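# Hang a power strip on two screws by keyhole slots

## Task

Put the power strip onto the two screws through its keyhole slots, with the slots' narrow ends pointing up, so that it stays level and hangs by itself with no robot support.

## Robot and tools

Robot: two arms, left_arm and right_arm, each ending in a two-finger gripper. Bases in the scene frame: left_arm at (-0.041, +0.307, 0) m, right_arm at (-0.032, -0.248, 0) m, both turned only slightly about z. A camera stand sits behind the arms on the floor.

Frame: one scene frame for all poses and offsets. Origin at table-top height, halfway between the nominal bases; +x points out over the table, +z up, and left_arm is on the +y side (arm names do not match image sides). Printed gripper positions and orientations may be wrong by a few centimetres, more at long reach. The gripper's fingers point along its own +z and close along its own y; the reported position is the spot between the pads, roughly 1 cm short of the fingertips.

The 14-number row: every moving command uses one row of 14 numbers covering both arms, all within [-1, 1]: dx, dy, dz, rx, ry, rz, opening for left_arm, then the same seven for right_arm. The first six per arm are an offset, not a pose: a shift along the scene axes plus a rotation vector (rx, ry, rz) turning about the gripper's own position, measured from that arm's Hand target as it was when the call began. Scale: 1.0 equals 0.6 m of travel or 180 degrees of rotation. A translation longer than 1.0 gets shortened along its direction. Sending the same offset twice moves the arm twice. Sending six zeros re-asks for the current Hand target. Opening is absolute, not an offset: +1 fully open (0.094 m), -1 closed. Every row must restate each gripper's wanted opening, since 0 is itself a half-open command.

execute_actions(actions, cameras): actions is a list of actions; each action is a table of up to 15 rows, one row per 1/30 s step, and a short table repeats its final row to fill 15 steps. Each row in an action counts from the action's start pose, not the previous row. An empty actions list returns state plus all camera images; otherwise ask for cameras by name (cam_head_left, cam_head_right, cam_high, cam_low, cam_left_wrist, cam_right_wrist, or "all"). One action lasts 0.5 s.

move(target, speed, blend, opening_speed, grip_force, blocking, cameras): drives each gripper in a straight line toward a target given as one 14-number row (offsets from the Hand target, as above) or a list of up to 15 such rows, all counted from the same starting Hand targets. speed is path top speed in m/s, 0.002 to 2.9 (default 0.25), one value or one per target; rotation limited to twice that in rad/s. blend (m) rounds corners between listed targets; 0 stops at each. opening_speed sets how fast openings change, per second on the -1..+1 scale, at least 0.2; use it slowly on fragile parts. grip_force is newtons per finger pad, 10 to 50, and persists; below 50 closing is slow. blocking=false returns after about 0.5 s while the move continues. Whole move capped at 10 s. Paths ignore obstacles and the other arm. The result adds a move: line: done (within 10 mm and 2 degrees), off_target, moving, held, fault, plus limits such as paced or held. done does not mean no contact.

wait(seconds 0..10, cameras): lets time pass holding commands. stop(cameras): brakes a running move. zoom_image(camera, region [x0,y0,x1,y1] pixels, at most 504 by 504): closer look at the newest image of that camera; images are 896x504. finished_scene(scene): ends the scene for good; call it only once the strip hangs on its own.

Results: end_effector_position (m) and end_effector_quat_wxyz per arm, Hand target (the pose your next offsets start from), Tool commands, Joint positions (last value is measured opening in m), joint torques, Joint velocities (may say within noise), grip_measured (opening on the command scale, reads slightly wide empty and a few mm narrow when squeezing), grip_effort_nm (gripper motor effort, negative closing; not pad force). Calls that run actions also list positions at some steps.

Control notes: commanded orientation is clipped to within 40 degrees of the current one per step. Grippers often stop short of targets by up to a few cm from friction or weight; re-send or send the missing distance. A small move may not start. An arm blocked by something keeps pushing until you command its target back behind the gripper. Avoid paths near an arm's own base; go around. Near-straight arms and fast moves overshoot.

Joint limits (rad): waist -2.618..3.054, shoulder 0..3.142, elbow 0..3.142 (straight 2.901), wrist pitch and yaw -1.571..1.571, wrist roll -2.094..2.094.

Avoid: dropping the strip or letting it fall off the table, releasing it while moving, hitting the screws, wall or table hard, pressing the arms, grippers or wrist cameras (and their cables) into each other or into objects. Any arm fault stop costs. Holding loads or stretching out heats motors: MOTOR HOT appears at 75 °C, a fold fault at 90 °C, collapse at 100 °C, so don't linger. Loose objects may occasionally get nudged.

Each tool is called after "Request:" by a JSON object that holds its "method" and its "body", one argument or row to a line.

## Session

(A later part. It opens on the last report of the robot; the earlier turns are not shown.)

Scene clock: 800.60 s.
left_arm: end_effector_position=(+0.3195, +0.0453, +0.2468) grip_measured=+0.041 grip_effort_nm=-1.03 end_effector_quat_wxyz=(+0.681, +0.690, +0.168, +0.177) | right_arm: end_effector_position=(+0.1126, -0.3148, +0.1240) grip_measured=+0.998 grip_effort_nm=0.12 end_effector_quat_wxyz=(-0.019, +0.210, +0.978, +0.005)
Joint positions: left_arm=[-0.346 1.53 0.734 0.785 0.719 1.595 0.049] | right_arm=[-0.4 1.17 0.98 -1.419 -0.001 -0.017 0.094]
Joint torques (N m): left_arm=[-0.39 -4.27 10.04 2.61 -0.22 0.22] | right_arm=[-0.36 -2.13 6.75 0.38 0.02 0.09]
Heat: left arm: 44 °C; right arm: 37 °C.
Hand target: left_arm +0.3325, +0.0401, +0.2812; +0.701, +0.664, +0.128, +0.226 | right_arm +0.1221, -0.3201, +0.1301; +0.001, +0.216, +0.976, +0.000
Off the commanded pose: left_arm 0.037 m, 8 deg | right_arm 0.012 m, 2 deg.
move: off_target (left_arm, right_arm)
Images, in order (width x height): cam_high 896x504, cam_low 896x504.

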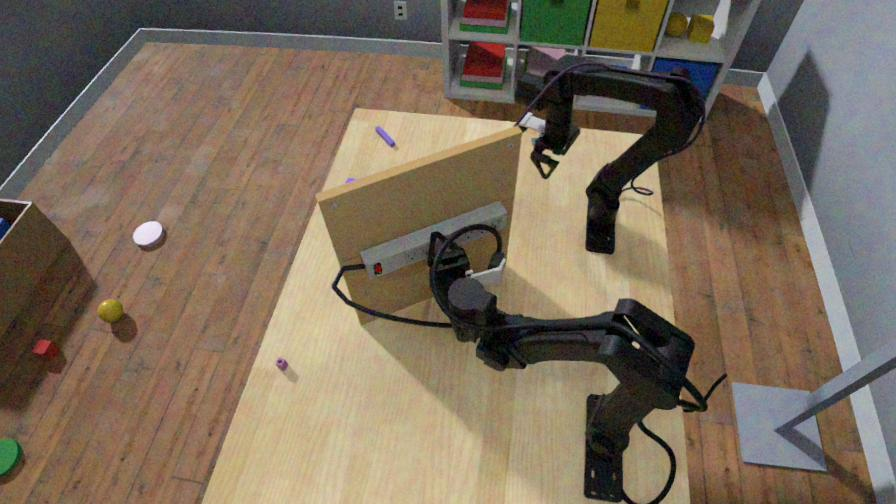

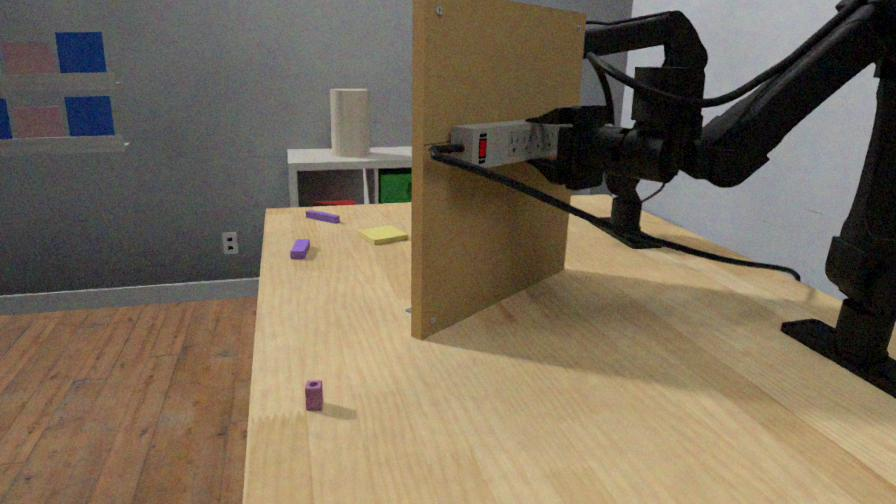

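Request:
{"method": "move", "body": {
  "target": [-0.04147, 0.06248, -0.00483, 0, 0, 0, -0.2, 0, 0, 0, 0, 0, 0, 1.0],
  "speed": 0.08,
  "cameras": []
}}

Request:
{"method": "move", "body": {
  "target": [0.03502, -0.05276, 0, 0, 0, 0, -0.2, 0, 0, 0, 0, 0, 0, 1.0],
  "speed": 0.05,
  "cameras": []
}}

Request:
{"method": "move", "body": {
  "target": [0.00645, -0.00972, 0, 0, 0, 0, -0.2, 0, 0, 0, 0, 0, 0, 1.0],
  "speed": 0.03,
  "cameras": []
}}

Scene clock: 806.43 s.
left_arm: end_effector_position=(+0.3124, +0.0716, +0.2438) grip_measured=+0.041 grip_effort_nm=-1.03 end_effector_quat_wxyz=(+0.681, +0.689, +0.171, +0.180) | right_arm: end_effector_position=(+0.1126, -0.3148, +0.1240) grip_measured=+0.998 grip_effort_nm=0.12 end_effector_quat_wxyz=(-0.019, +0.210, +0.978, +0.005)
Joint positions: left_arm=[-0.271 1.474 0.667 0.796 0.784 1.595 0.049] | right_arm=[-0.4 1.17 0.98 -1.419 -0.001 -0.017 0.094]
Joint torques (N m): left_arm=[1.01 -8.54 5.67 2.6 0.08 0.14] | right_arm=[-0.35 -2.13 6.72 0.4 0.01 0.08]
Heat: left arm: 45 °C; right arm: 37 °C.
Hand target: left_arm +0.3076, +0.0776, +0.2784; +0.702, +0.664, +0.127, +0.226 | right_arm +0.1221, -0.3201, +0.1301; +0.001, +0.216, +0.976, +0.000
Off the commanded pose: left_arm 0.035 m, 8 deg | right_arm 0.012 m, 2 deg.
move: off_target (left_arm, right_arm)
No camera images: "cameras" was empty.

Scene clock: 807.73 s.
left_arm: end_effector_position=(+0.3174, +0.0496, +0.2437) grip_measured=+0.041 grip_effort_nm=-1.03 end_effector_quat_wxyz=(+0.681, +0.690, +0.169, +0.178) | right_arm: end_effector_position=(+0.1126, -0.3148, +0.1240) grip_measured=+0.998 grip_effort_nm=0.12 end_effector_quat_wxyz=(-0.019, +0.210, +0.978, +0.005)
Joint positions: left_arm=[-0.336 1.522 0.713 0.797 0.726 1.595 0.049] | right_arm=[-0.4 1.17 0.98 -1.419 -0.001 -0.017 0.094]
Joint torques (N m): left_arm=[-0.13 -4.63 9.55 2.63 -0.13 0.22] | right_arm=[-0.38 -2.18 6.72 0.39 -0.01 0.09]
Heat: left arm: 45 °C; right arm: 37 °C.
Hand target: left_arm +0.3286, +0.0460, +0.2782; +0.701, +0.664, +0.128, +0.226 | right_arm +0.1221, -0.3201, +0.1301; +0.001, +0.216, +0.976, +0.000
Off the commanded pose: left_arm 0.037 m, 8 deg | right_arm 0.012 m, 2 deg.
move: off_target (left_arm, right_arm)
No camera images: "cameras" was empty.

Scene clock: 808.43 s.
left_arm: end_effector_position=(+0.3204, +0.0447, +0.2439) grip_measured=+0.041 grip_effort_nm=-1.03 end_effector_quat_wxyz=(+0.681, +0.690, +0.168, +0.177) | right_arm: end_effector_position=(+0.1126, -0.3148, +0.1240) grip_measured=+0.998 grip_effort_nm=0.12 end_effector_quat_wxyz=(-0.019, +0.210, +0.978, +0.005)
Joint positions: left_arm=[-0.348 1.54 0.731 0.797 0.716 1.595 0.049] | right_arm=[-0.4 1.17 0.98 -1.419 -0.001 -0.017 0.094]
Joint torques (N m): left_arm=[-0.24 -4.53 9.78 2.63 -0.18 0.24] | right_arm=[-0.38 -2.14 6.71 0.37 0 0.09]
Heat: left arm: 45 °C; right arm: 37 °C.
Hand target: left_arm +0.3326, +0.0402, +0.2782; +0.701, +0.664, +0.128, +0.226 | right_arm +0.1221, -0.3201, +0.1301; +0.001, +0.216, +0.976, +0.000
Off the commanded pose: left_arm 0.037 m, 8 deg | right_arm 0.012 m, 2 deg.
move: off_target (left_arm, right_arm)
No camera images: "cameras" was empty.

Request:
{"method": "move", "body": {
  "target": [0.00277, -0.00417, 0, 0, 0, 0, -0.2, 0, 0, 0, 0, 0, 0, 1.0],
  "speed": 0.03,
  "cameras": []
}}

Scene clock: 809.97 s.
left_arm: end_effector_position=(+0.3203, +0.0443, +0.2438) grip_measured=+0.041 grip_effort_nm=-1.03 end_effector_quat_wxyz=(+0.681, +0.690, +0.167, +0.176) | right_arm: end_effector_position=(+0.1126, -0.3148, +0.1240) grip_measured=+0.998 grip_effort_nm=0.12 end_effector_quat_wxyz=(-0.019, +0.210, +0.978, +0.005)
Joint positions: left_arm=[-0.348 1.542 0.732 0.798 0.719 1.595 0.049] | right_arm=[-0.4 1.17 0.98 -1.419 -0.001 -0.017 0.094]
Joint torques (N m): left_arm=[-0.66 -4.1 10.26 2.61 -0.26 0.24] | right_arm=[-0.31 -2.17 6.71 0.39 0 0.07]
Heat: left arm: 45 °C; right arm: 37 °C.
Hand target: left_arm +0.3343, +0.0377, +0.2781; +0.701, +0.664, +0.128, +0.226 | right_arm +0.1221, -0.3201, +0.1301; +0.001, +0.216, +0.976, +0.000
Off the commanded pose: left_arm 0.038 m, 8 deg | right_arm 0.012 m, 2 deg.
move: off_target (left_arm, right_arm)
No camera images: "cameras" was empty.

Request:
{"method": "move", "body": {
  "target": [0.00277, -0.00417, 0, 0, 0, 0, -0.2, 0, 0, 0, 0, 0, 0, 1.0],
  "speed": 0.03,
  "cameras": ["cam_low", "cam_high", "cam_head_left", "cam_head_right"]
}}

Request:
{"method": "zoom_image", "body": {
  "camera": "cam_low",
  "region": [445, 110, 495, 160]
}}

Request:
{"method": "zoom_image", "body": {
  "camera": "cam_high",
  "region": [350, 220, 410, 280]
}}

Request:
{"method": "zoom_image", "body": {
  "camera": "cam_high",
  "region": [450, 190, 510, 250]
}}

Request:
{"method": "zoom_image", "body": {
  "camera": "cam_head_left",
  "region": [350, 100, 410, 160]
}}

Request:
{"method": "zoom_image", "body": {
  "camera": "cam_head_left",
  "region": [415, 180, 475, 240]
}}

Request:
{"method": "zoom_image", "body": {
  "camera": "cam_head_right",
  "region": [360, 110, 420, 170]
}}

Request:
{"method": "zoom_image", "body": {
  "camera": "cam_head_right",
  "region": [410, 180, 470, 240]
}}

Scene clock: 812.73 s.
left_arm: end_effector_position=(+0.3181, +0.0410, +0.2438) grip_measured=+0.041 grip_effort_nm=-1.03 end_effector_quat_wxyz=(+0.683, +0.691, +0.162, +0.172) | right_arm: end_effector_position=(+0.1126, -0.3148, +0.1240) grip_measured=+0.998 grip_effort_nm=0.12 end_effector_quat_wxyz=(-0.019, +0.210, +0.978, +0.005)
Joint positions: left_arm=[-0.355 1.545 0.734 0.799 0.726 1.595 0.049] | right_arm=[-0.4 1.17 0.98 -1.419 -0.001 -0.017 0.094]
Joint torques (N m): left_arm=[-0.55 -3.85 10.66 2.59 -0.38 0.24] | right_arm=[-0.36 -2.11 6.72 0.38 0.01 0.08]
Heat: left arm: 45 °C; right arm: 37 °C.
Hand target: left_arm +0.3358, +0.0351, +0.2782; +0.701, +0.664, +0.128, +0.226 | right_arm +0.1221, -0.3201, +0.1301; +0.001, +0.216, +0.976, +0.000
Off the commanded pose: left_arm 0.039 m, 8 deg | right_arm 0.012 m, 2 deg.
move: off_target (left_arm, right_arm)
Images, in order (width x height): cam_head_left 896x504, cam_head_right 896x504, cam_high 896x504, cam_low 896x504.

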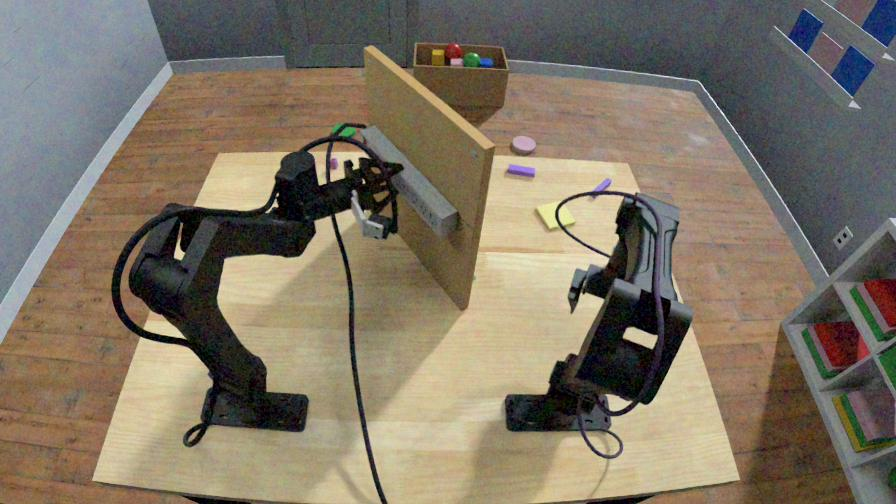

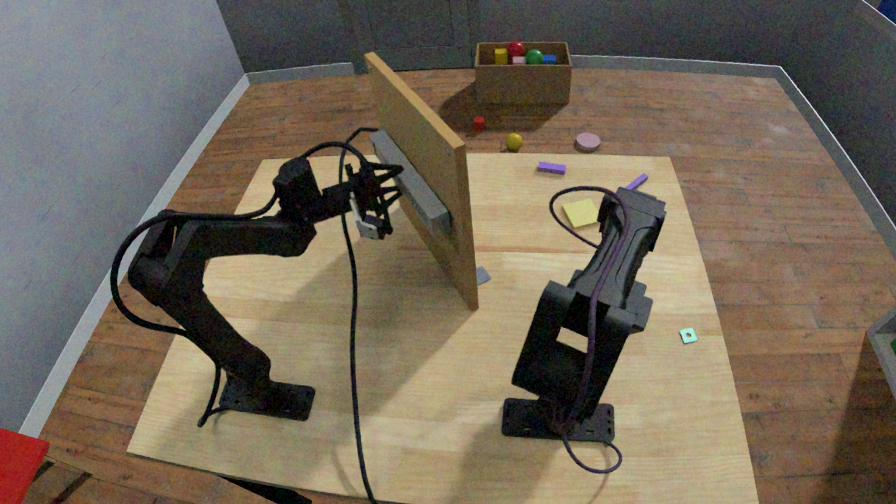

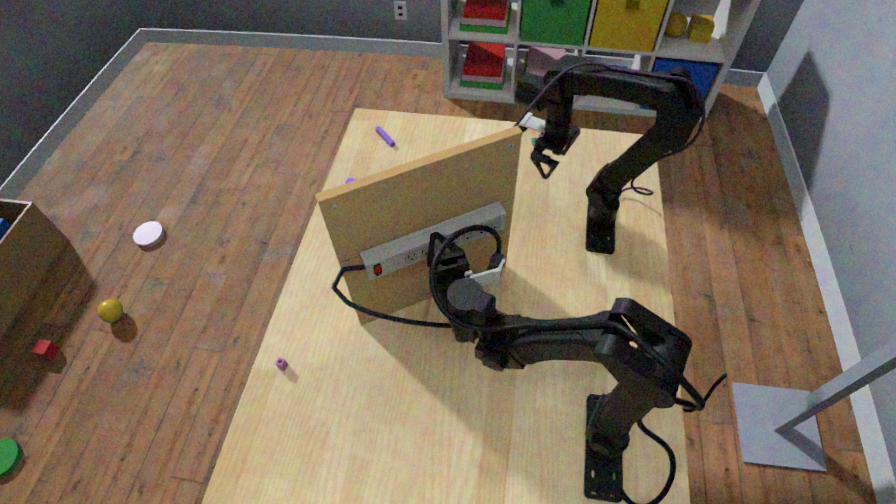

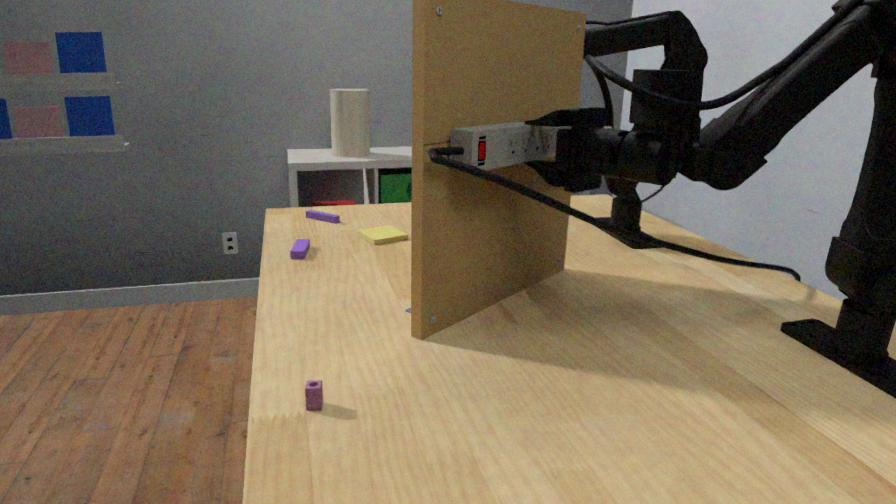

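Scaled by 10.080 from the camera's 896x504 image, which has a finer 1280x720 frame.

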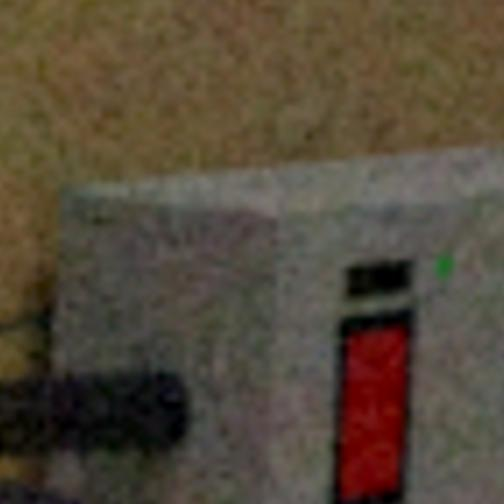

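Scaled by 8.400 from the camera's 896x504 image, which has a finer 1280x720 frame.

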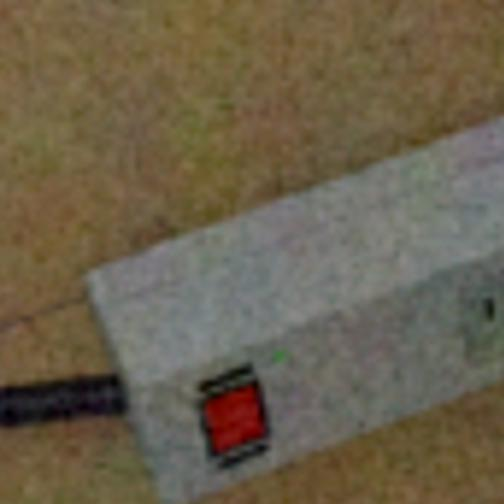

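Scaled by 8.400 from the camera's 896x504 image, which has a finer 1280x720 frame.

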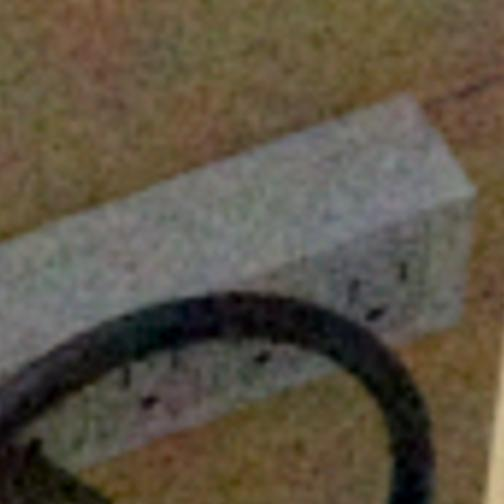

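Scaled by 8.400 from the camera's 896x504 image, which has a finer 1280x720 frame.

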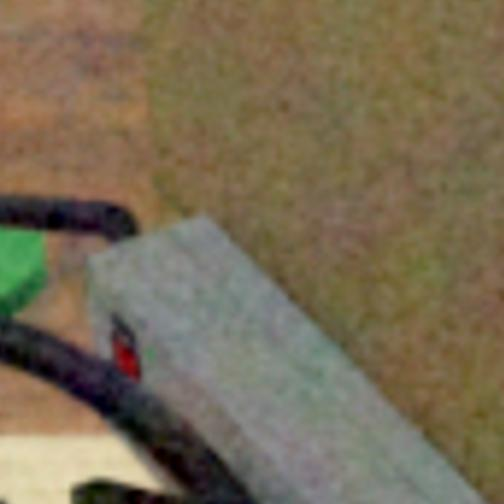

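Scaled by 8.400 from the camera's 896x504 image, which has a finer 1280x720 frame.

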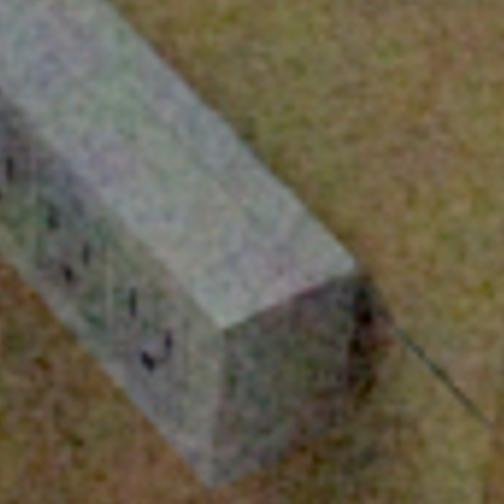

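Scaled by 8.400 from the camera's 896x504 image, which has a finer 1280x720 frame.

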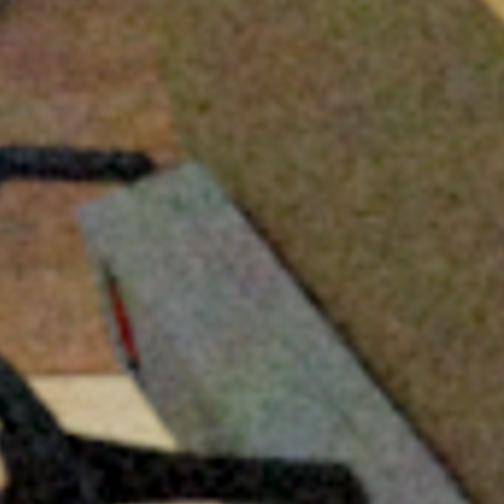

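Scaled by 8.400 from the camera's 896x504 image, which has a finer 1280x720 frame.

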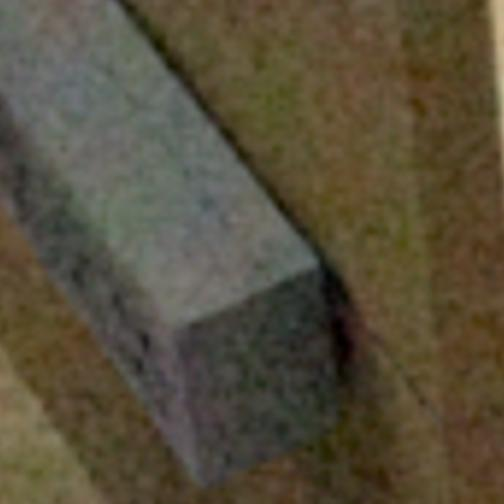

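Request:
{"method": "execute_actions", "body": {
  "actions": [],
  "cameras": ["cam_left_wrist", "cam_high", "cam_low"]
}}

Request:
{"method": "zoom_image", "body": {
  "camera": "cam_left_wrist",
  "region": [196, 0, 700, 504]
}}

Scene clock: 814.30 s.
left_arm: end_effector_position=(+0.3181, +0.0410, +0.2438) grip_measured=+0.041 grip_effort_nm=-1.03 end_effector_quat_wxyz=(+0.683, +0.691, +0.162, +0.172) | right_arm: end_effector_position=(+0.1126, -0.3148, +0.1240) grip_measured=+0.998 grip_effort_nm=0.12 end_effector_quat_wxyz=(-0.019, +0.210, +0.978, +0.005)
Joint positions: left_arm=[-0.355 1.545 0.734 0.799 0.726 1.595 0.049] | right_arm=[-0.4 1.17 0.98 -1.419 -0.001 -0.017 0.094]
Joint velocities: within noise
Joint torques (N m): left_arm=[-0.58 -3.85 10.66 2.59 -0.38 0.23] | right_arm=[-0.34 -2.14 6.72 0.4 0.01 0.08]
Heat: left arm: 45 °C; right arm: 37 °C.
Hand target: left_arm +0.3358, +0.0351, +0.2782; +0.701, +0.664, +0.128, +0.226 | right_arm +0.1221, -0.3201, +0.1301; +0.001, +0.216, +0.976, +0.000
Tool commands: left_gripper/opening=-0.2 right_gripper/opening=+1.0
Off the commanded pose: left_arm 0.039 m, 8 deg | right_arm 0.012 m, 2 deg.
Images, in order (width x height): cam_high 896x504, cam_low 896x504, cam_left_wrist 896x504.

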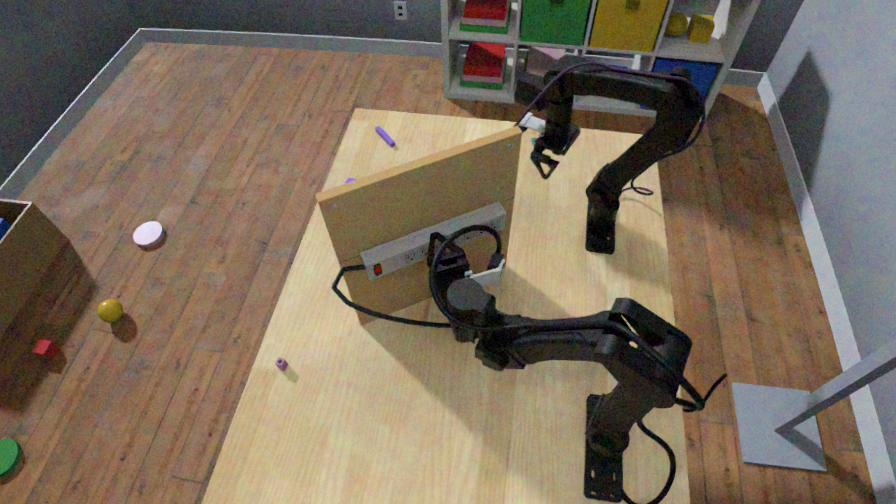

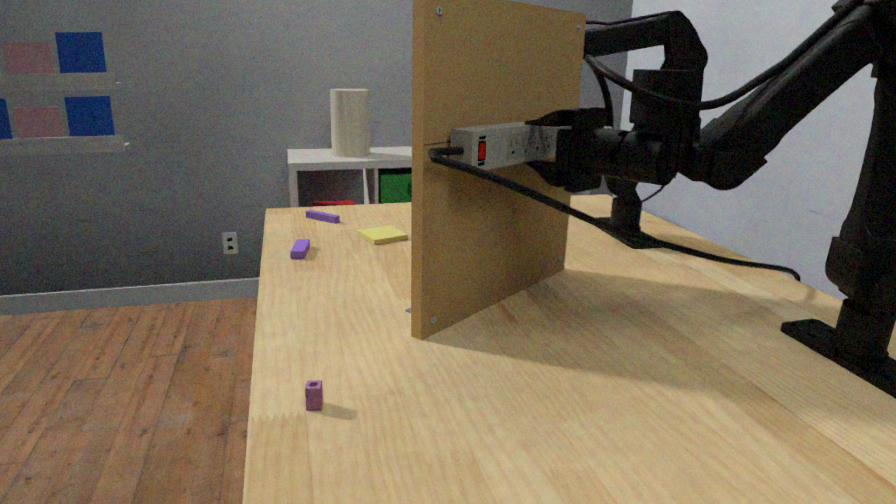

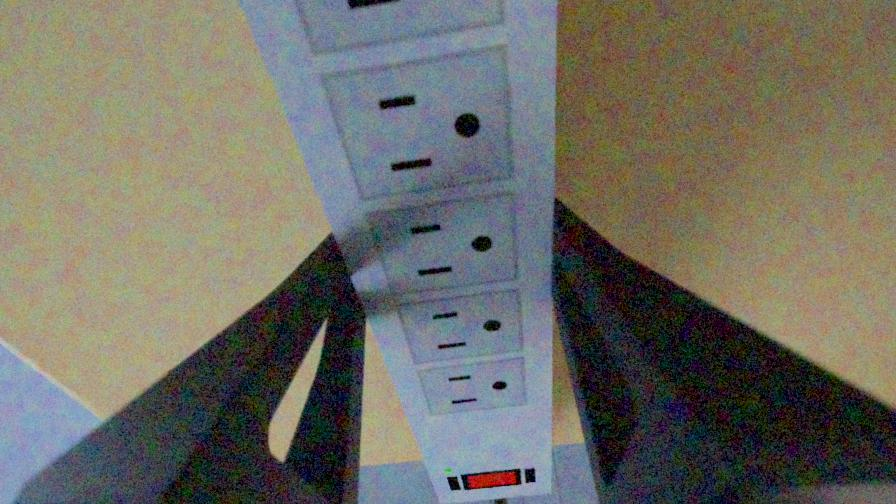

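Scaled by 1.000.

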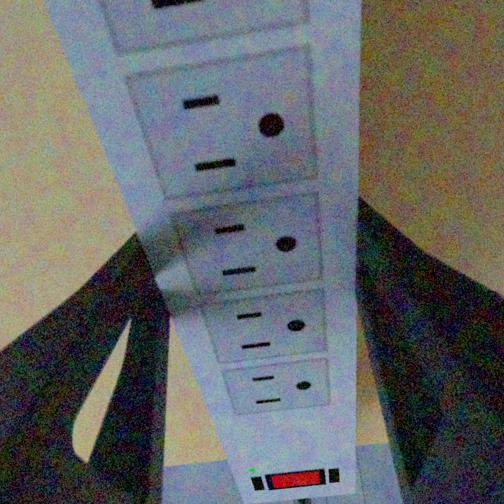

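Request:
{"method": "move", "body": {
  "target": [-0.04562, 0.07172, 0, 0, 0, -0.00389, -0.2, 0, 0, 0, 0, 0, 0, 1.0],
  "speed": 0.08,
  "cameras": []
}}

Request:
{"method": "move", "body": {
  "target": [0.03502, -0.05276, 0, 0, 0, 0, -0.2, 0, 0, 0, 0, 0, 0, 1.0],
  "speed": 0.05,
  "cameras": []
}}

Request:
{"method": "move", "body": {
  "target": [0.00922, -0.01388, 0, 0, 0, 0, -0.2, 0, 0, 0, 0, 0, 0, 1.0],
  "speed": 0.03,
  "cameras": ["cam_low", "cam_high"]
}}

Request:
{"method": "zoom_image", "body": {
  "camera": "cam_low",
  "region": [445, 110, 495, 160]
}}

Request:
{"method": "zoom_image", "body": {
  "camera": "cam_high",
  "region": [350, 220, 410, 280]
}}

Request:
{"method": "zoom_image", "body": {
  "camera": "cam_high",
  "region": [450, 190, 510, 250]
}}

Scene clock: 824.67 s.
left_arm: end_effector_position=(+0.3133, +0.0720, +0.2442) grip_measured=+0.041 grip_effort_nm=-1.03 end_effector_quat_wxyz=(+0.683, +0.689, +0.166, +0.176) | right_arm: end_effector_position=(+0.1126, -0.3148, +0.1240) grip_measured=+0.998 grip_effort_nm=0.12 end_effector_quat_wxyz=(-0.019, +0.210, +0.978, +0.005)
Joint positions: left_arm=[-0.263 1.485 0.675 0.803 0.806 1.592 0.049] | right_arm=[-0.4 1.17 0.98 -1.419 -0.001 -0.017 0.094]
Joint velocities: left_arm=[within noise] | right_arm=[-0.007 -0.017 -0.012 -0.154 0.081 -0.007 -0.001]
Joint torques (N m): left_arm=[0.95 -8.68 5.67 2.58 0.05 0.13] | right_arm=[-0.34 -2.11 6.71 0.39 0 0.07]
Heat: left arm: 44 °C; right arm: 37 °C.
Hand target: left_arm +0.3085, +0.0781, +0.2783; +0.703, +0.664, +0.123, +0.222 | right_arm +0.1221, -0.3201, +0.1301; +0.001, +0.216, +0.976, +0.000
Off the commanded pose: left_arm 0.035 m, 8 deg | right_arm 0.012 m, 2 deg.
move: off_target (left_arm, right_arm)
No camera images: "cameras" was empty.

Scene clock: 825.97 s.
left_arm: end_effector_position=(+0.3181, +0.0500, +0.2446) grip_measured=+0.041 grip_effort_nm=-1.03 end_effector_quat_wxyz=(+0.683, +0.690, +0.164, +0.174) | right_arm: end_effector_position=(+0.1126, -0.3148, +0.1240) grip_measured=+0.998 grip_effort_nm=0.12 end_effector_quat_wxyz=(-0.019, +0.210, +0.978, +0.005)
Joint positions: left_arm=[-0.328 1.531 0.72 0.803 0.747 1.592 0.049] | right_arm=[-0.4 1.17 0.98 -1.419 -0.001 -0.017 0.094]
Joint torques (N m): left_arm=[-0.12 -4.66 9.55 2.59 -0.15 0.21] | right_arm=[-0.4 -2.15 6.68 0.39 0.01 0.08]
Heat: left arm: 44 °C; right arm: 37 °C.
Hand target: left_arm +0.3295, +0.0466, +0.2783; +0.703, +0.664, +0.123, +0.222 | right_arm +0.1221, -0.3201, +0.1301; +0.001, +0.216, +0.976, +0.000
Off the commanded pose: left_arm 0.036 m, 8 deg | right_arm 0.012 m, 2 deg.
move: off_target (left_arm, right_arm)
No camera images: "cameras" was empty.

Scene clock: 826.77 s.
left_arm: end_effector_position=(+0.3197, +0.0442, +0.2450) grip_measured=+0.041 grip_effort_nm=-1.03 end_effector_quat_wxyz=(+0.684, +0.691, +0.160, +0.171) | right_arm: end_effector_position=(+0.1126, -0.3148, +0.1240) grip_measured=+0.998 grip_effort_nm=0.12 end_effector_quat_wxyz=(-0.019, +0.210, +0.978, +0.005)
Joint positions: left_arm=[-0.34 1.549 0.738 0.804 0.745 1.592 0.049] | right_arm=[-0.4 1.17 0.98 -1.419 -0.001 -0.017 0.094]
Joint torques (N m): left_arm=[-0.66 -4.08 10.35 2.57 -0.32 0.23] | right_arm=[-0.39 -2.1 6.72 0.4 -0.01 0.07]
Heat: left arm: 44 °C; right arm: 37 °C.
Hand target: left_arm +0.3351, +0.0383, +0.2783; +0.703, +0.664, +0.124, +0.222 | right_arm +0.1221, -0.3201, +0.1301; +0.001, +0.216, +0.976, +0.000
Off the commanded pose: left_arm 0.037 m, 8 deg | right_arm 0.012 m, 2 deg.
move: off_target (left_arm, right_arm)
Images, in order (width x height): cam_high 896x504, cam_low 896x504.

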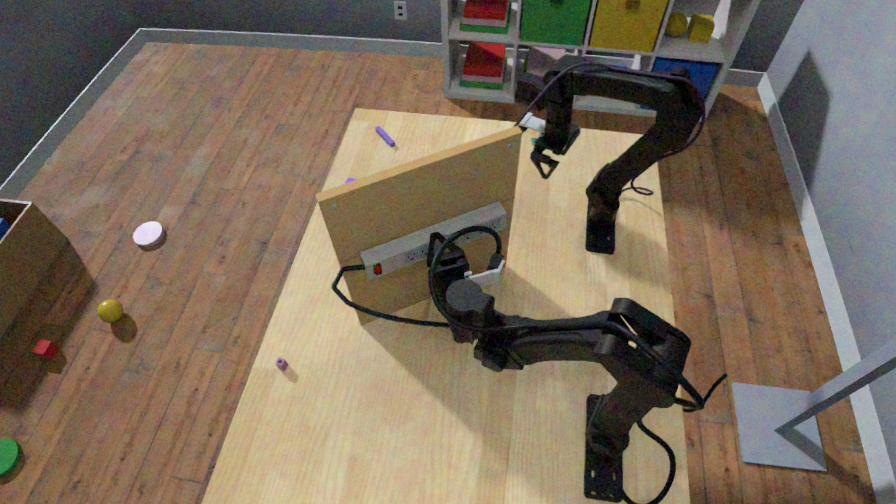

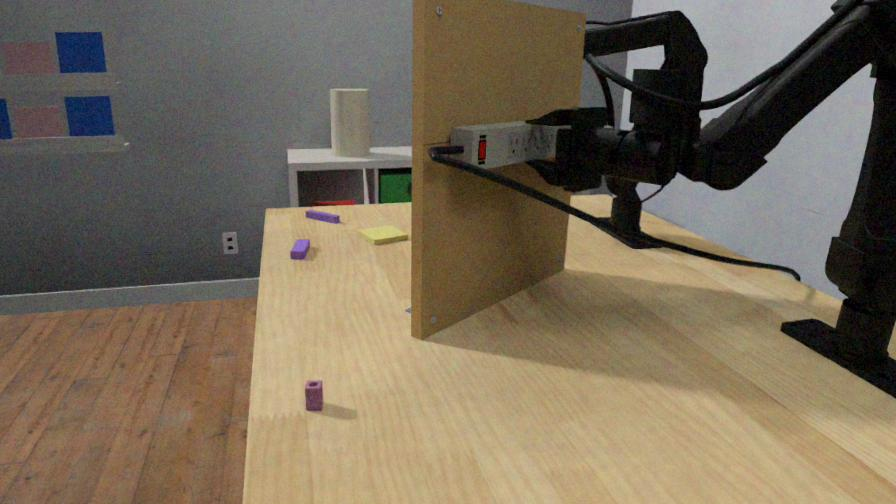

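Scaled by 10.080 from the camera's 896x504 image, which has a finer 1280x720 frame.

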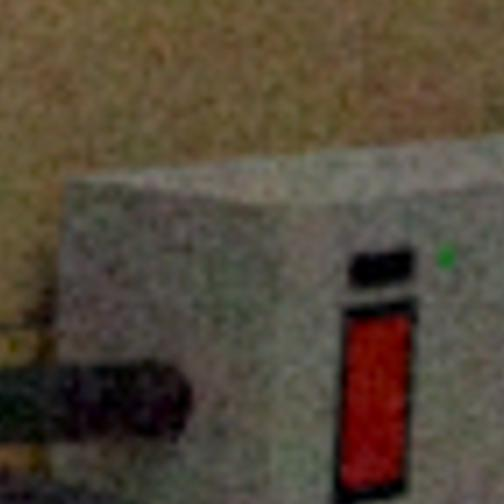

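Scaled by 8.400 from the camera's 896x504 image, which has a finer 1280x720 frame.

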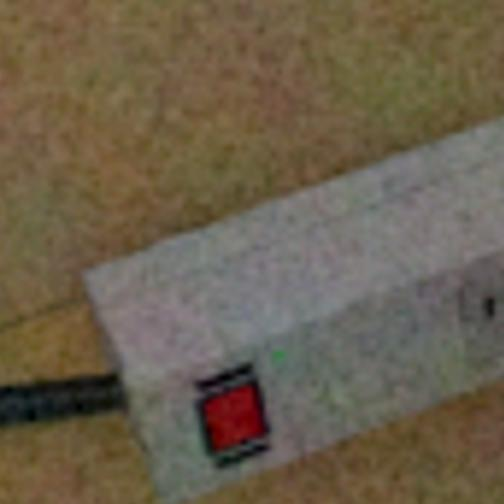

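Scaled by 8.400 from the camera's 896x504 image, which has a finer 1280x720 frame.

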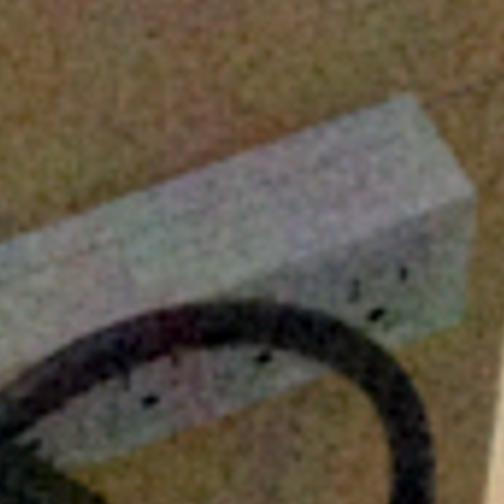

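Request:
{"method": "move", "body": {
  "target": [-0.04228, 0.06804, -0.00133, 0, 0, 0, -0.2, 0, 0, 0, 0, 0, 0, 1.0],
  "speed": 0.08,
  "cameras": []
}}

Request:
{"method": "move", "body": {
  "target": [0.03502, -0.05276, 0, 0, 0, 0, -0.2, 0, 0, 0, 0, 0, 0, 1.0],
  "speed": 0.05,
  "cameras": []
}}

Request:
{"method": "move", "body": {
  "target": [0.00922, -0.01388, 0, 0, 0, 0, -0.2, 0, 0, 0, 0, 0, 0, 1.0],
  "speed": 0.03,
  "cameras": ["cam_low", "cam_high"]
}}

Request:
{"method": "zoom_image", "body": {
  "camera": "cam_low",
  "region": [445, 110, 495, 160]
}}

Request:
{"method": "zoom_image", "body": {
  "camera": "cam_high",
  "region": [350, 220, 410, 280]
}}

Request:
{"method": "zoom_image", "body": {
  "camera": "cam_high",
  "region": [450, 190, 510, 250]
}}

Scene clock: 834.07 s.
left_arm: end_effector_position=(+0.3145, +0.0729, +0.2433) grip_measured=+0.041 grip_effort_nm=-1.03 end_effector_quat_wxyz=(+0.683, +0.689, +0.166, +0.176) | right_arm: end_effector_position=(+0.1126, -0.3148, +0.1240) grip_measured=+0.998 grip_effort_nm=0.11 end_effector_quat_wxyz=(-0.019, +0.210, +0.978, +0.005)
Joint positions: left_arm=[-0.259 1.491 0.676 0.808 0.809 1.591 0.049] | right_arm=[-0.4 1.17 0.98 -1.419 -0.001 -0.017 0.094]
Joint torques (N m): left_arm=[0.98 -8.7 5.64 2.57 0.06 0.12] | right_arm=[-0.35 -2.19 6.68 0.39 0.01 0.06]
Heat: left arm: 44 °C; right arm: 37 °C.
Hand target: left_arm +0.3097, +0.0790, +0.2774; +0.703, +0.665, +0.124, +0.222 | right_arm +0.1221, -0.3201, +0.1301; +0.001, +0.216, +0.976, +0.000
Off the commanded pose: left_arm 0.035 m, 8 deg | right_arm 0.012 m, 2 deg.
move: off_target (left_arm, right_arm)
No camera images: "cameras" was empty.

Scene clock: 835.37 s.
left_arm: end_effector_position=(+0.3193, +0.0507, +0.2440) grip_measured=+0.041 grip_effort_nm=-1.03 end_effector_quat_wxyz=(+0.684, +0.690, +0.164, +0.174) | right_arm: end_effector_position=(+0.1126, -0.3148, +0.1240) grip_measured=+0.998 grip_effort_nm=0.12 end_effector_quat_wxyz=(-0.019, +0.210, +0.978, +0.005)
Joint positions: left_arm=[-0.324 1.536 0.722 0.808 0.751 1.591 0.049] | right_arm=[-0.4 1.17 0.98 -1.419 -0.001 -0.017 0.094]
Joint torques (N m): left_arm=[-0.12 -4.68 9.58 2.57 -0.14 0.21] | right_arm=[-0.35 -2.06 6.68 0.38 0.01 0.09]
Heat: left arm: 44 °C; right arm: 37 °C.
Hand target: left_arm +0.3307, +0.0474, +0.2775; +0.703, +0.665, +0.124, +0.222 | right_arm +0.1221, -0.3201, +0.1301; +0.001, +0.216, +0.976, +0.000
Off the commanded pose: left_arm 0.035 m, 8 deg | right_arm 0.012 m, 2 deg.
move: off_target (left_arm, right_arm)
No camera images: "cameras" was empty.

Scene clock: 836.10 s.
left_arm: end_effector_position=(+0.3213, +0.0448, +0.2442) grip_measured=+0.041 grip_effort_nm=-1.03 end_effector_quat_wxyz=(+0.684, +0.690, +0.161, +0.171) | right_arm: end_effector_position=(+0.1126, -0.3148, +0.1240) grip_measured=+0.998 grip_effort_nm=0.11 end_effector_quat_wxyz=(-0.019, +0.210, +0.978, +0.005)
Joint positions: left_arm=[-0.337 1.555 0.74 0.808 0.746 1.591 0.049] | right_arm=[-0.4 1.17 0.98 -1.419 -0.001 -0.017 0.094]
Joint torques (N m): left_arm=[-0.55 -4.14 10.24 2.57 -0.29 0.23] | right_arm=[-0.38 -2.13 6.75 0.37 0.01 0.07]
Heat: left arm: 44 °C; right arm: 37 °C.
Hand target: left_arm +0.3363, +0.0390, +0.2773; +0.703, +0.665, +0.124, +0.222 | right_arm +0.1221, -0.3201, +0.1301; +0.001, +0.216, +0.976, +0.000
Off the commanded pose: left_arm 0.037 m, 8 deg | right_arm 0.012 m, 2 deg.
move: off_target (left_arm, right_arm)
Images, in order (width x height): cam_high 896x504, cam_low 896x504.

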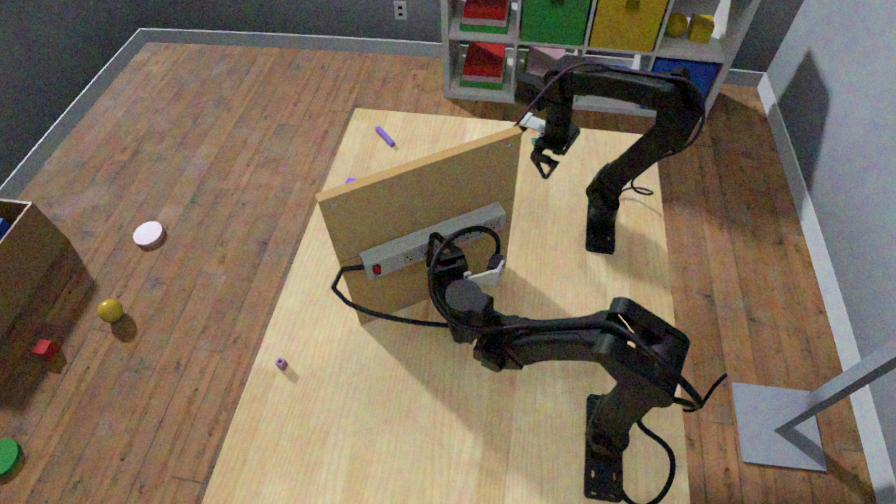

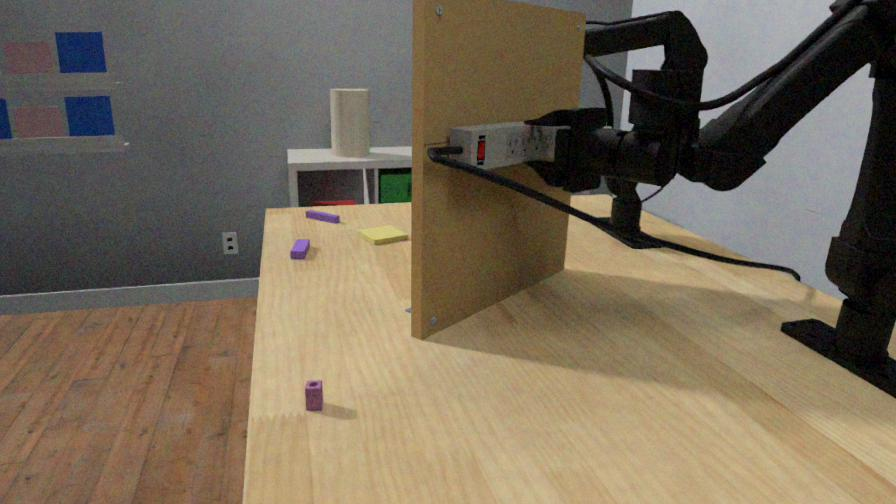

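Scaled by 10.080 from the camera's 896x504 image, which has a finer 1280x720 frame.

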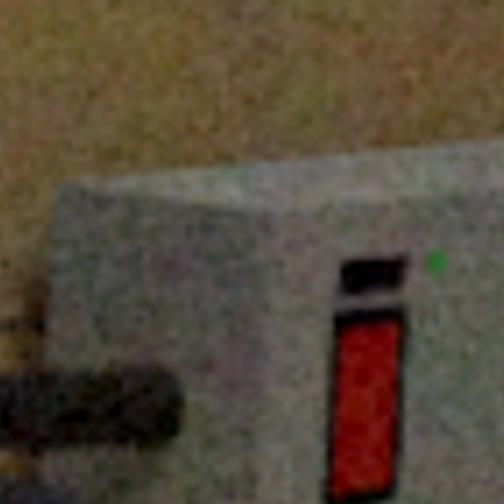

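Scaled by 8.400 from the camera's 896x504 image, which has a finer 1280x720 frame.

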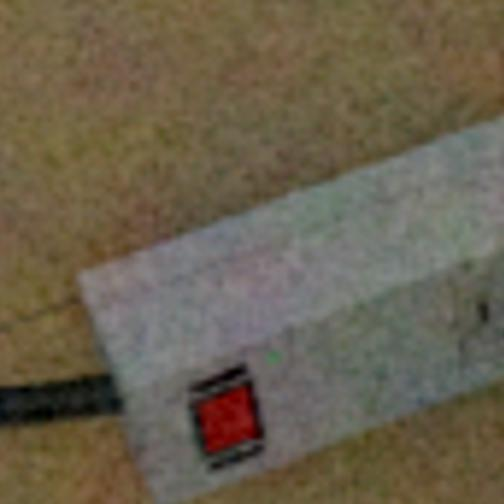

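Scaled by 8.400 from the camera's 896x504 image, which has a finer 1280x720 frame.

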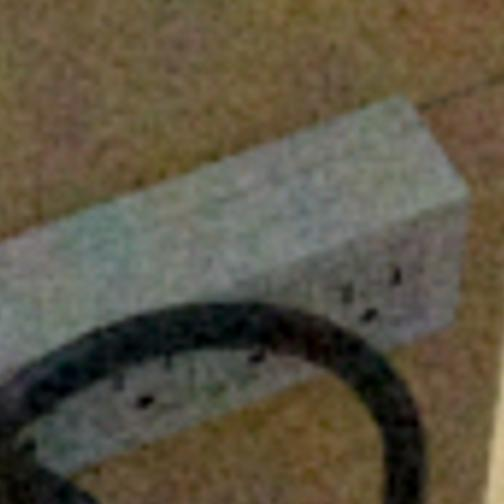

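Request:
{"method": "move", "body": {
  "target": [-0.04535, 0.06564, 0, 0, 0, 0, -0.2, 0, 0, 0, 0, 0, 0, 1.0],
  "speed": 0.08,
  "cameras": []
}}

Request:
{"method": "move", "body": {
  "target": [0.03502, -0.05276, 0, 0, 0, 0, -0.2, 0, 0, 0, 0, 0, 0, 1.0],
  "speed": 0.05,
  "cameras": []
}}

Request:
{"method": "move", "body": {
  "target": [0.00922, -0.01388, 0, 0, 0, 0, -0.2, 0, 0, 0, 0, 0, 0, 1.0],
  "speed": 0.03,
  "cameras": ["cam_low", "cam_high"]
}}

Scene clock: 840.33 s.
left_arm: end_effector_position=(+0.3138, +0.0722, +0.2439) grip_measured=+0.041 grip_effort_nm=-1.03 end_effector_quat_wxyz=(+0.684, +0.689, +0.165, +0.177) | right_arm: end_effector_position=(+0.1126, -0.3148, +0.1240) grip_measured=+0.998 grip_effort_nm=0.12 end_effector_quat_wxyz=(-0.019, +0.210, +0.978, +0.005)
Joint positions: left_arm=[-0.262 1.489 0.675 0.81 0.807 1.591 0.049] | right_arm=[-0.4 1.17 0.98 -1.419 -0.001 -0.017 0.094]
Joint torques (N m): left_arm=[1.01 -8.64 5.63 2.56 0.07 0.12] | right_arm=[-0.39 -2.09 6.68 0.39 0.01 0.05]
Heat: left arm: 45 °C; right arm: 37 °C.
Hand target: left_arm +0.3090, +0.0783, +0.2774; +0.703, +0.665, +0.124, +0.222 | right_arm +0.1221, -0.3201, +0.1301; +0.001, +0.216, +0.976, +0.000
Off the commanded pose: left_arm 0.034 m, 8 deg | right_arm 0.012 m, 2 deg.
move: off_target (left_arm, right_arm)
No camera images: "cameras" was empty.

Scene clock: 841.60 s.
left_arm: end_effector_position=(+0.3187, +0.0501, +0.2443) grip_measured=+0.041 grip_effort_nm=-1.03 end_effector_quat_wxyz=(+0.684, +0.689, +0.163, +0.174) | right_arm: end_effector_position=(+0.1126, -0.3148, +0.1240) grip_measured=+0.998 grip_effort_nm=0.12 end_effector_quat_wxyz=(-0.019, +0.210, +0.978, +0.005)
Joint positions: left_arm=[-0.327 1.535 0.72 0.81 0.748 1.591 0.049] | right_arm=[-0.4 1.17 0.98 -1.419 -0.001 -0.017 0.094]
Joint torques (N m): left_arm=[-0.13 -4.68 9.52 2.56 -0.14 0.22] | right_arm=[-0.32 -2.19 6.67 0.4 0 0.07]
Heat: left arm: 45 °C; right arm: 37 °C.
Hand target: left_arm +0.3301, +0.0468, +0.2773; +0.703, +0.665, +0.124, +0.222 | right_arm +0.1221, -0.3201, +0.1301; +0.001, +0.216, +0.976, +0.000
Off the commanded pose: left_arm 0.035 m, 8 deg | right_arm 0.012 m, 2 deg.
move: off_target (left_arm, right_arm)
No camera images: "cameras" was empty.

Scene clock: 842.40 s.
left_arm: end_effector_position=(+0.3204, +0.0444, +0.2448) grip_measured=+0.041 grip_effort_nm=-1.03 end_effector_quat_wxyz=(+0.685, +0.690, +0.160, +0.171) | right_arm: end_effector_position=(+0.1126, -0.3148, +0.1240) grip_measured=+0.998 grip_effort_nm=0.12 end_effector_quat_wxyz=(-0.019, +0.210, +0.978, +0.005)
Joint positions: left_arm=[-0.339 1.553 0.739 0.81 0.746 1.591 0.049] | right_arm=[-0.4 1.17 0.98 -1.419 -0.001 -0.017 0.094]
Joint torques (N m): left_arm=[-0.64 -4.12 10.28 2.53 -0.34 0.23] | right_arm=[-0.32 -2.11 6.69 0.39 -0.01 0.07]
Heat: left arm: 45 °C; right arm: 37 °C.
Hand target: left_arm +0.3357, +0.0385, +0.2775; +0.703, +0.664, +0.124, +0.222 | right_arm +0.1221, -0.3201, +0.1301; +0.001, +0.216, +0.976, +0.000
Off the commanded pose: left_arm 0.036 m, 8 deg | right_arm 0.012 m, 2 deg.
move: off_target (left_arm, right_arm)
Images, in order (width x height): cam_high 896x504, cam_low 896x504.

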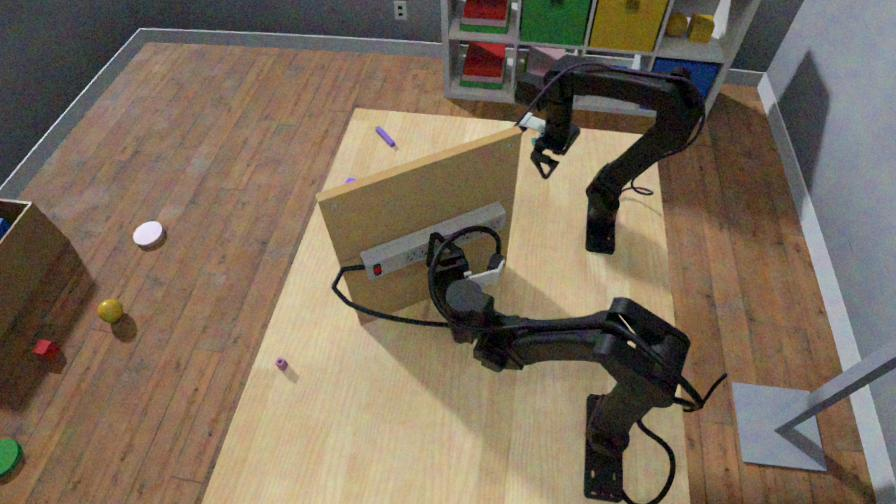

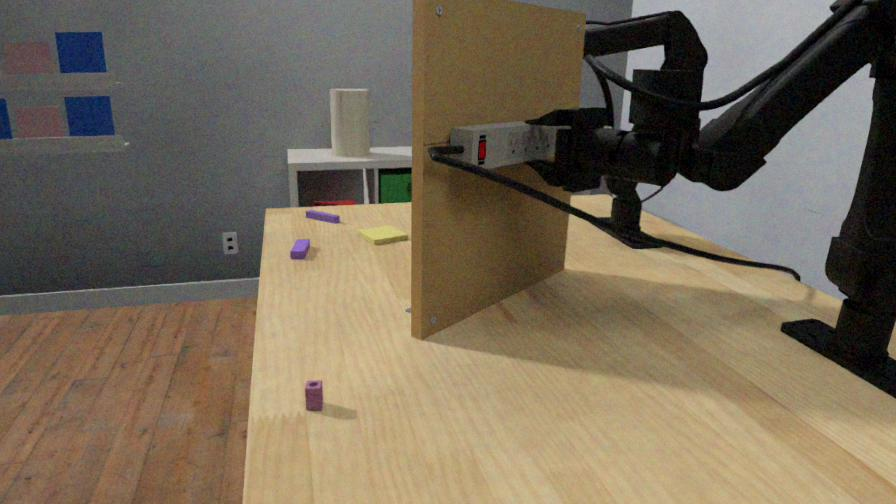

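Request:
{"method": "move", "body": {
  "target": [-0.04424, 0.06664, -0.003, 0, 0, 0, -0.2, 0, 0, 0, 0, 0, 0, 1.0],
  "speed": 0.08,
  "cameras": []
}}

Request:
{"method": "move", "body": {
  "target": [0.03502, -0.05276, 0, 0, 0, 0, -0.2, 0, 0, 0, 0, 0, 0, 1.0],
  "speed": 0.05,
  "cameras": []
}}

Request:
{"method": "move", "body": {
  "target": [0.00922, -0.01388, 0, 0, 0, 0, -0.2, 0, 0, 0, 0, 0, 0, 1.0],
  "speed": 0.03,
  "cameras": []
}}

Scene clock: 851.53 s.
left_arm: end_effector_position=(+0.3139, +0.0726, +0.2415) grip_measured=+0.041 grip_effort_nm=-1.03 end_effector_quat_wxyz=(+0.683, +0.689, +0.167, +0.176) | right_arm: end_effector_position=(+0.1126, -0.3148, +0.1240) grip_measured=+0.998 grip_effort_nm=0.12 end_effector_quat_wxyz=(-0.019, +0.210, +0.978, +0.005)
Joint positions: left_arm=[-0.261 1.493 0.67 0.816 0.806 1.591 0.049] | right_arm=[-0.4 1.17 0.98 -1.419 -0.001 -0.017 0.094]
Joint torques (N m): left_arm=[0.99 -8.68 5.63 2.57 0.09 0.12] | right_arm=[-0.35 -2.21 6.64 0.39 0.03 0.08]
Heat: left arm: 46 °C; right arm: 37 °C.
Hand target: left_arm +0.3091, +0.0785, +0.2756; +0.703, +0.665, +0.124, +0.222 | right_arm +0.1221, -0.3201, +0.1301; +0.001, +0.216, +0.976, +0.000
Off the commanded pose: left_arm 0.035 m, 8 deg | right_arm 0.012 m, 2 deg.
move: off_target (left_arm, right_arm)
No camera images: "cameras" was empty.

Scene clock: 852.83 s.
left_arm: end_effector_position=(+0.3189, +0.0503, +0.2425) grip_measured=+0.041 grip_effort_nm=-1.03 end_effector_quat_wxyz=(+0.684, +0.689, +0.164, +0.174) | right_arm: end_effector_position=(+0.1126, -0.3148, +0.1240) grip_measured=+0.998 grip_effort_nm=0.12 end_effector_quat_wxyz=(-0.019, +0.210, +0.978, +0.005)
Joint positions: left_arm=[-0.327 1.539 0.717 0.816 0.747 1.591 0.049] | right_arm=[-0.4 1.17 0.98 -1.419 -0.001 -0.017 0.094]
Joint torques (N m): left_arm=[-0.1 -4.7 9.52 2.57 -0.15 0.22] | right_arm=[-0.35 -2.14 6.72 0.39 0 0.08]
Heat: left arm: 46 °C; right arm: 37 °C.
Hand target: left_arm +0.3301, +0.0469, +0.2756; +0.703, +0.664, +0.124, +0.222 | right_arm +0.1221, -0.3201, +0.1301; +0.001, +0.216, +0.976, +0.000
Off the commanded pose: left_arm 0.035 m, 8 deg | right_arm 0.012 m, 2 deg.
move: off_target (left_arm, right_arm)
No camera images: "cameras" was empty.

Scene clock: 853.53 s.
left_arm: end_effector_position=(+0.3221, +0.0432, +0.2431) grip_measured=+0.041 grip_effort_nm=-1.03 end_effector_quat_wxyz=(+0.684, +0.690, +0.162, +0.173) | right_arm: end_effector_position=(+0.1126, -0.3148, +0.1240) grip_measured=+0.998 grip_effort_nm=0.12 end_effector_quat_wxyz=(-0.019, +0.210, +0.978, +0.005)
Joint positions: left_arm=[-0.343 1.562 0.74 0.817 0.737 1.591 0.049] | right_arm=[-0.4 1.17 0.98 -1.419 -0.001 -0.017 0.094]
Joint torques (N m): left_arm=[-0.34 -4.41 9.98 2.56 -0.23 0.24] | right_arm=[-0.42 -2.18 6.71 0.39 0 0.07]
Heat: left arm: 46 °C; right arm: 37 °C.
Hand target: left_arm +0.3357, +0.0385, +0.2756; +0.703, +0.664, +0.124, +0.222 | right_arm +0.1221, -0.3201, +0.1301; +0.001, +0.216, +0.976, +0.000
Off the commanded pose: left_arm 0.036 m, 8 deg | right_arm 0.012 m, 2 deg.
move: off_target (left_arm, right_arm)
No camera images: "cameras" was empty.


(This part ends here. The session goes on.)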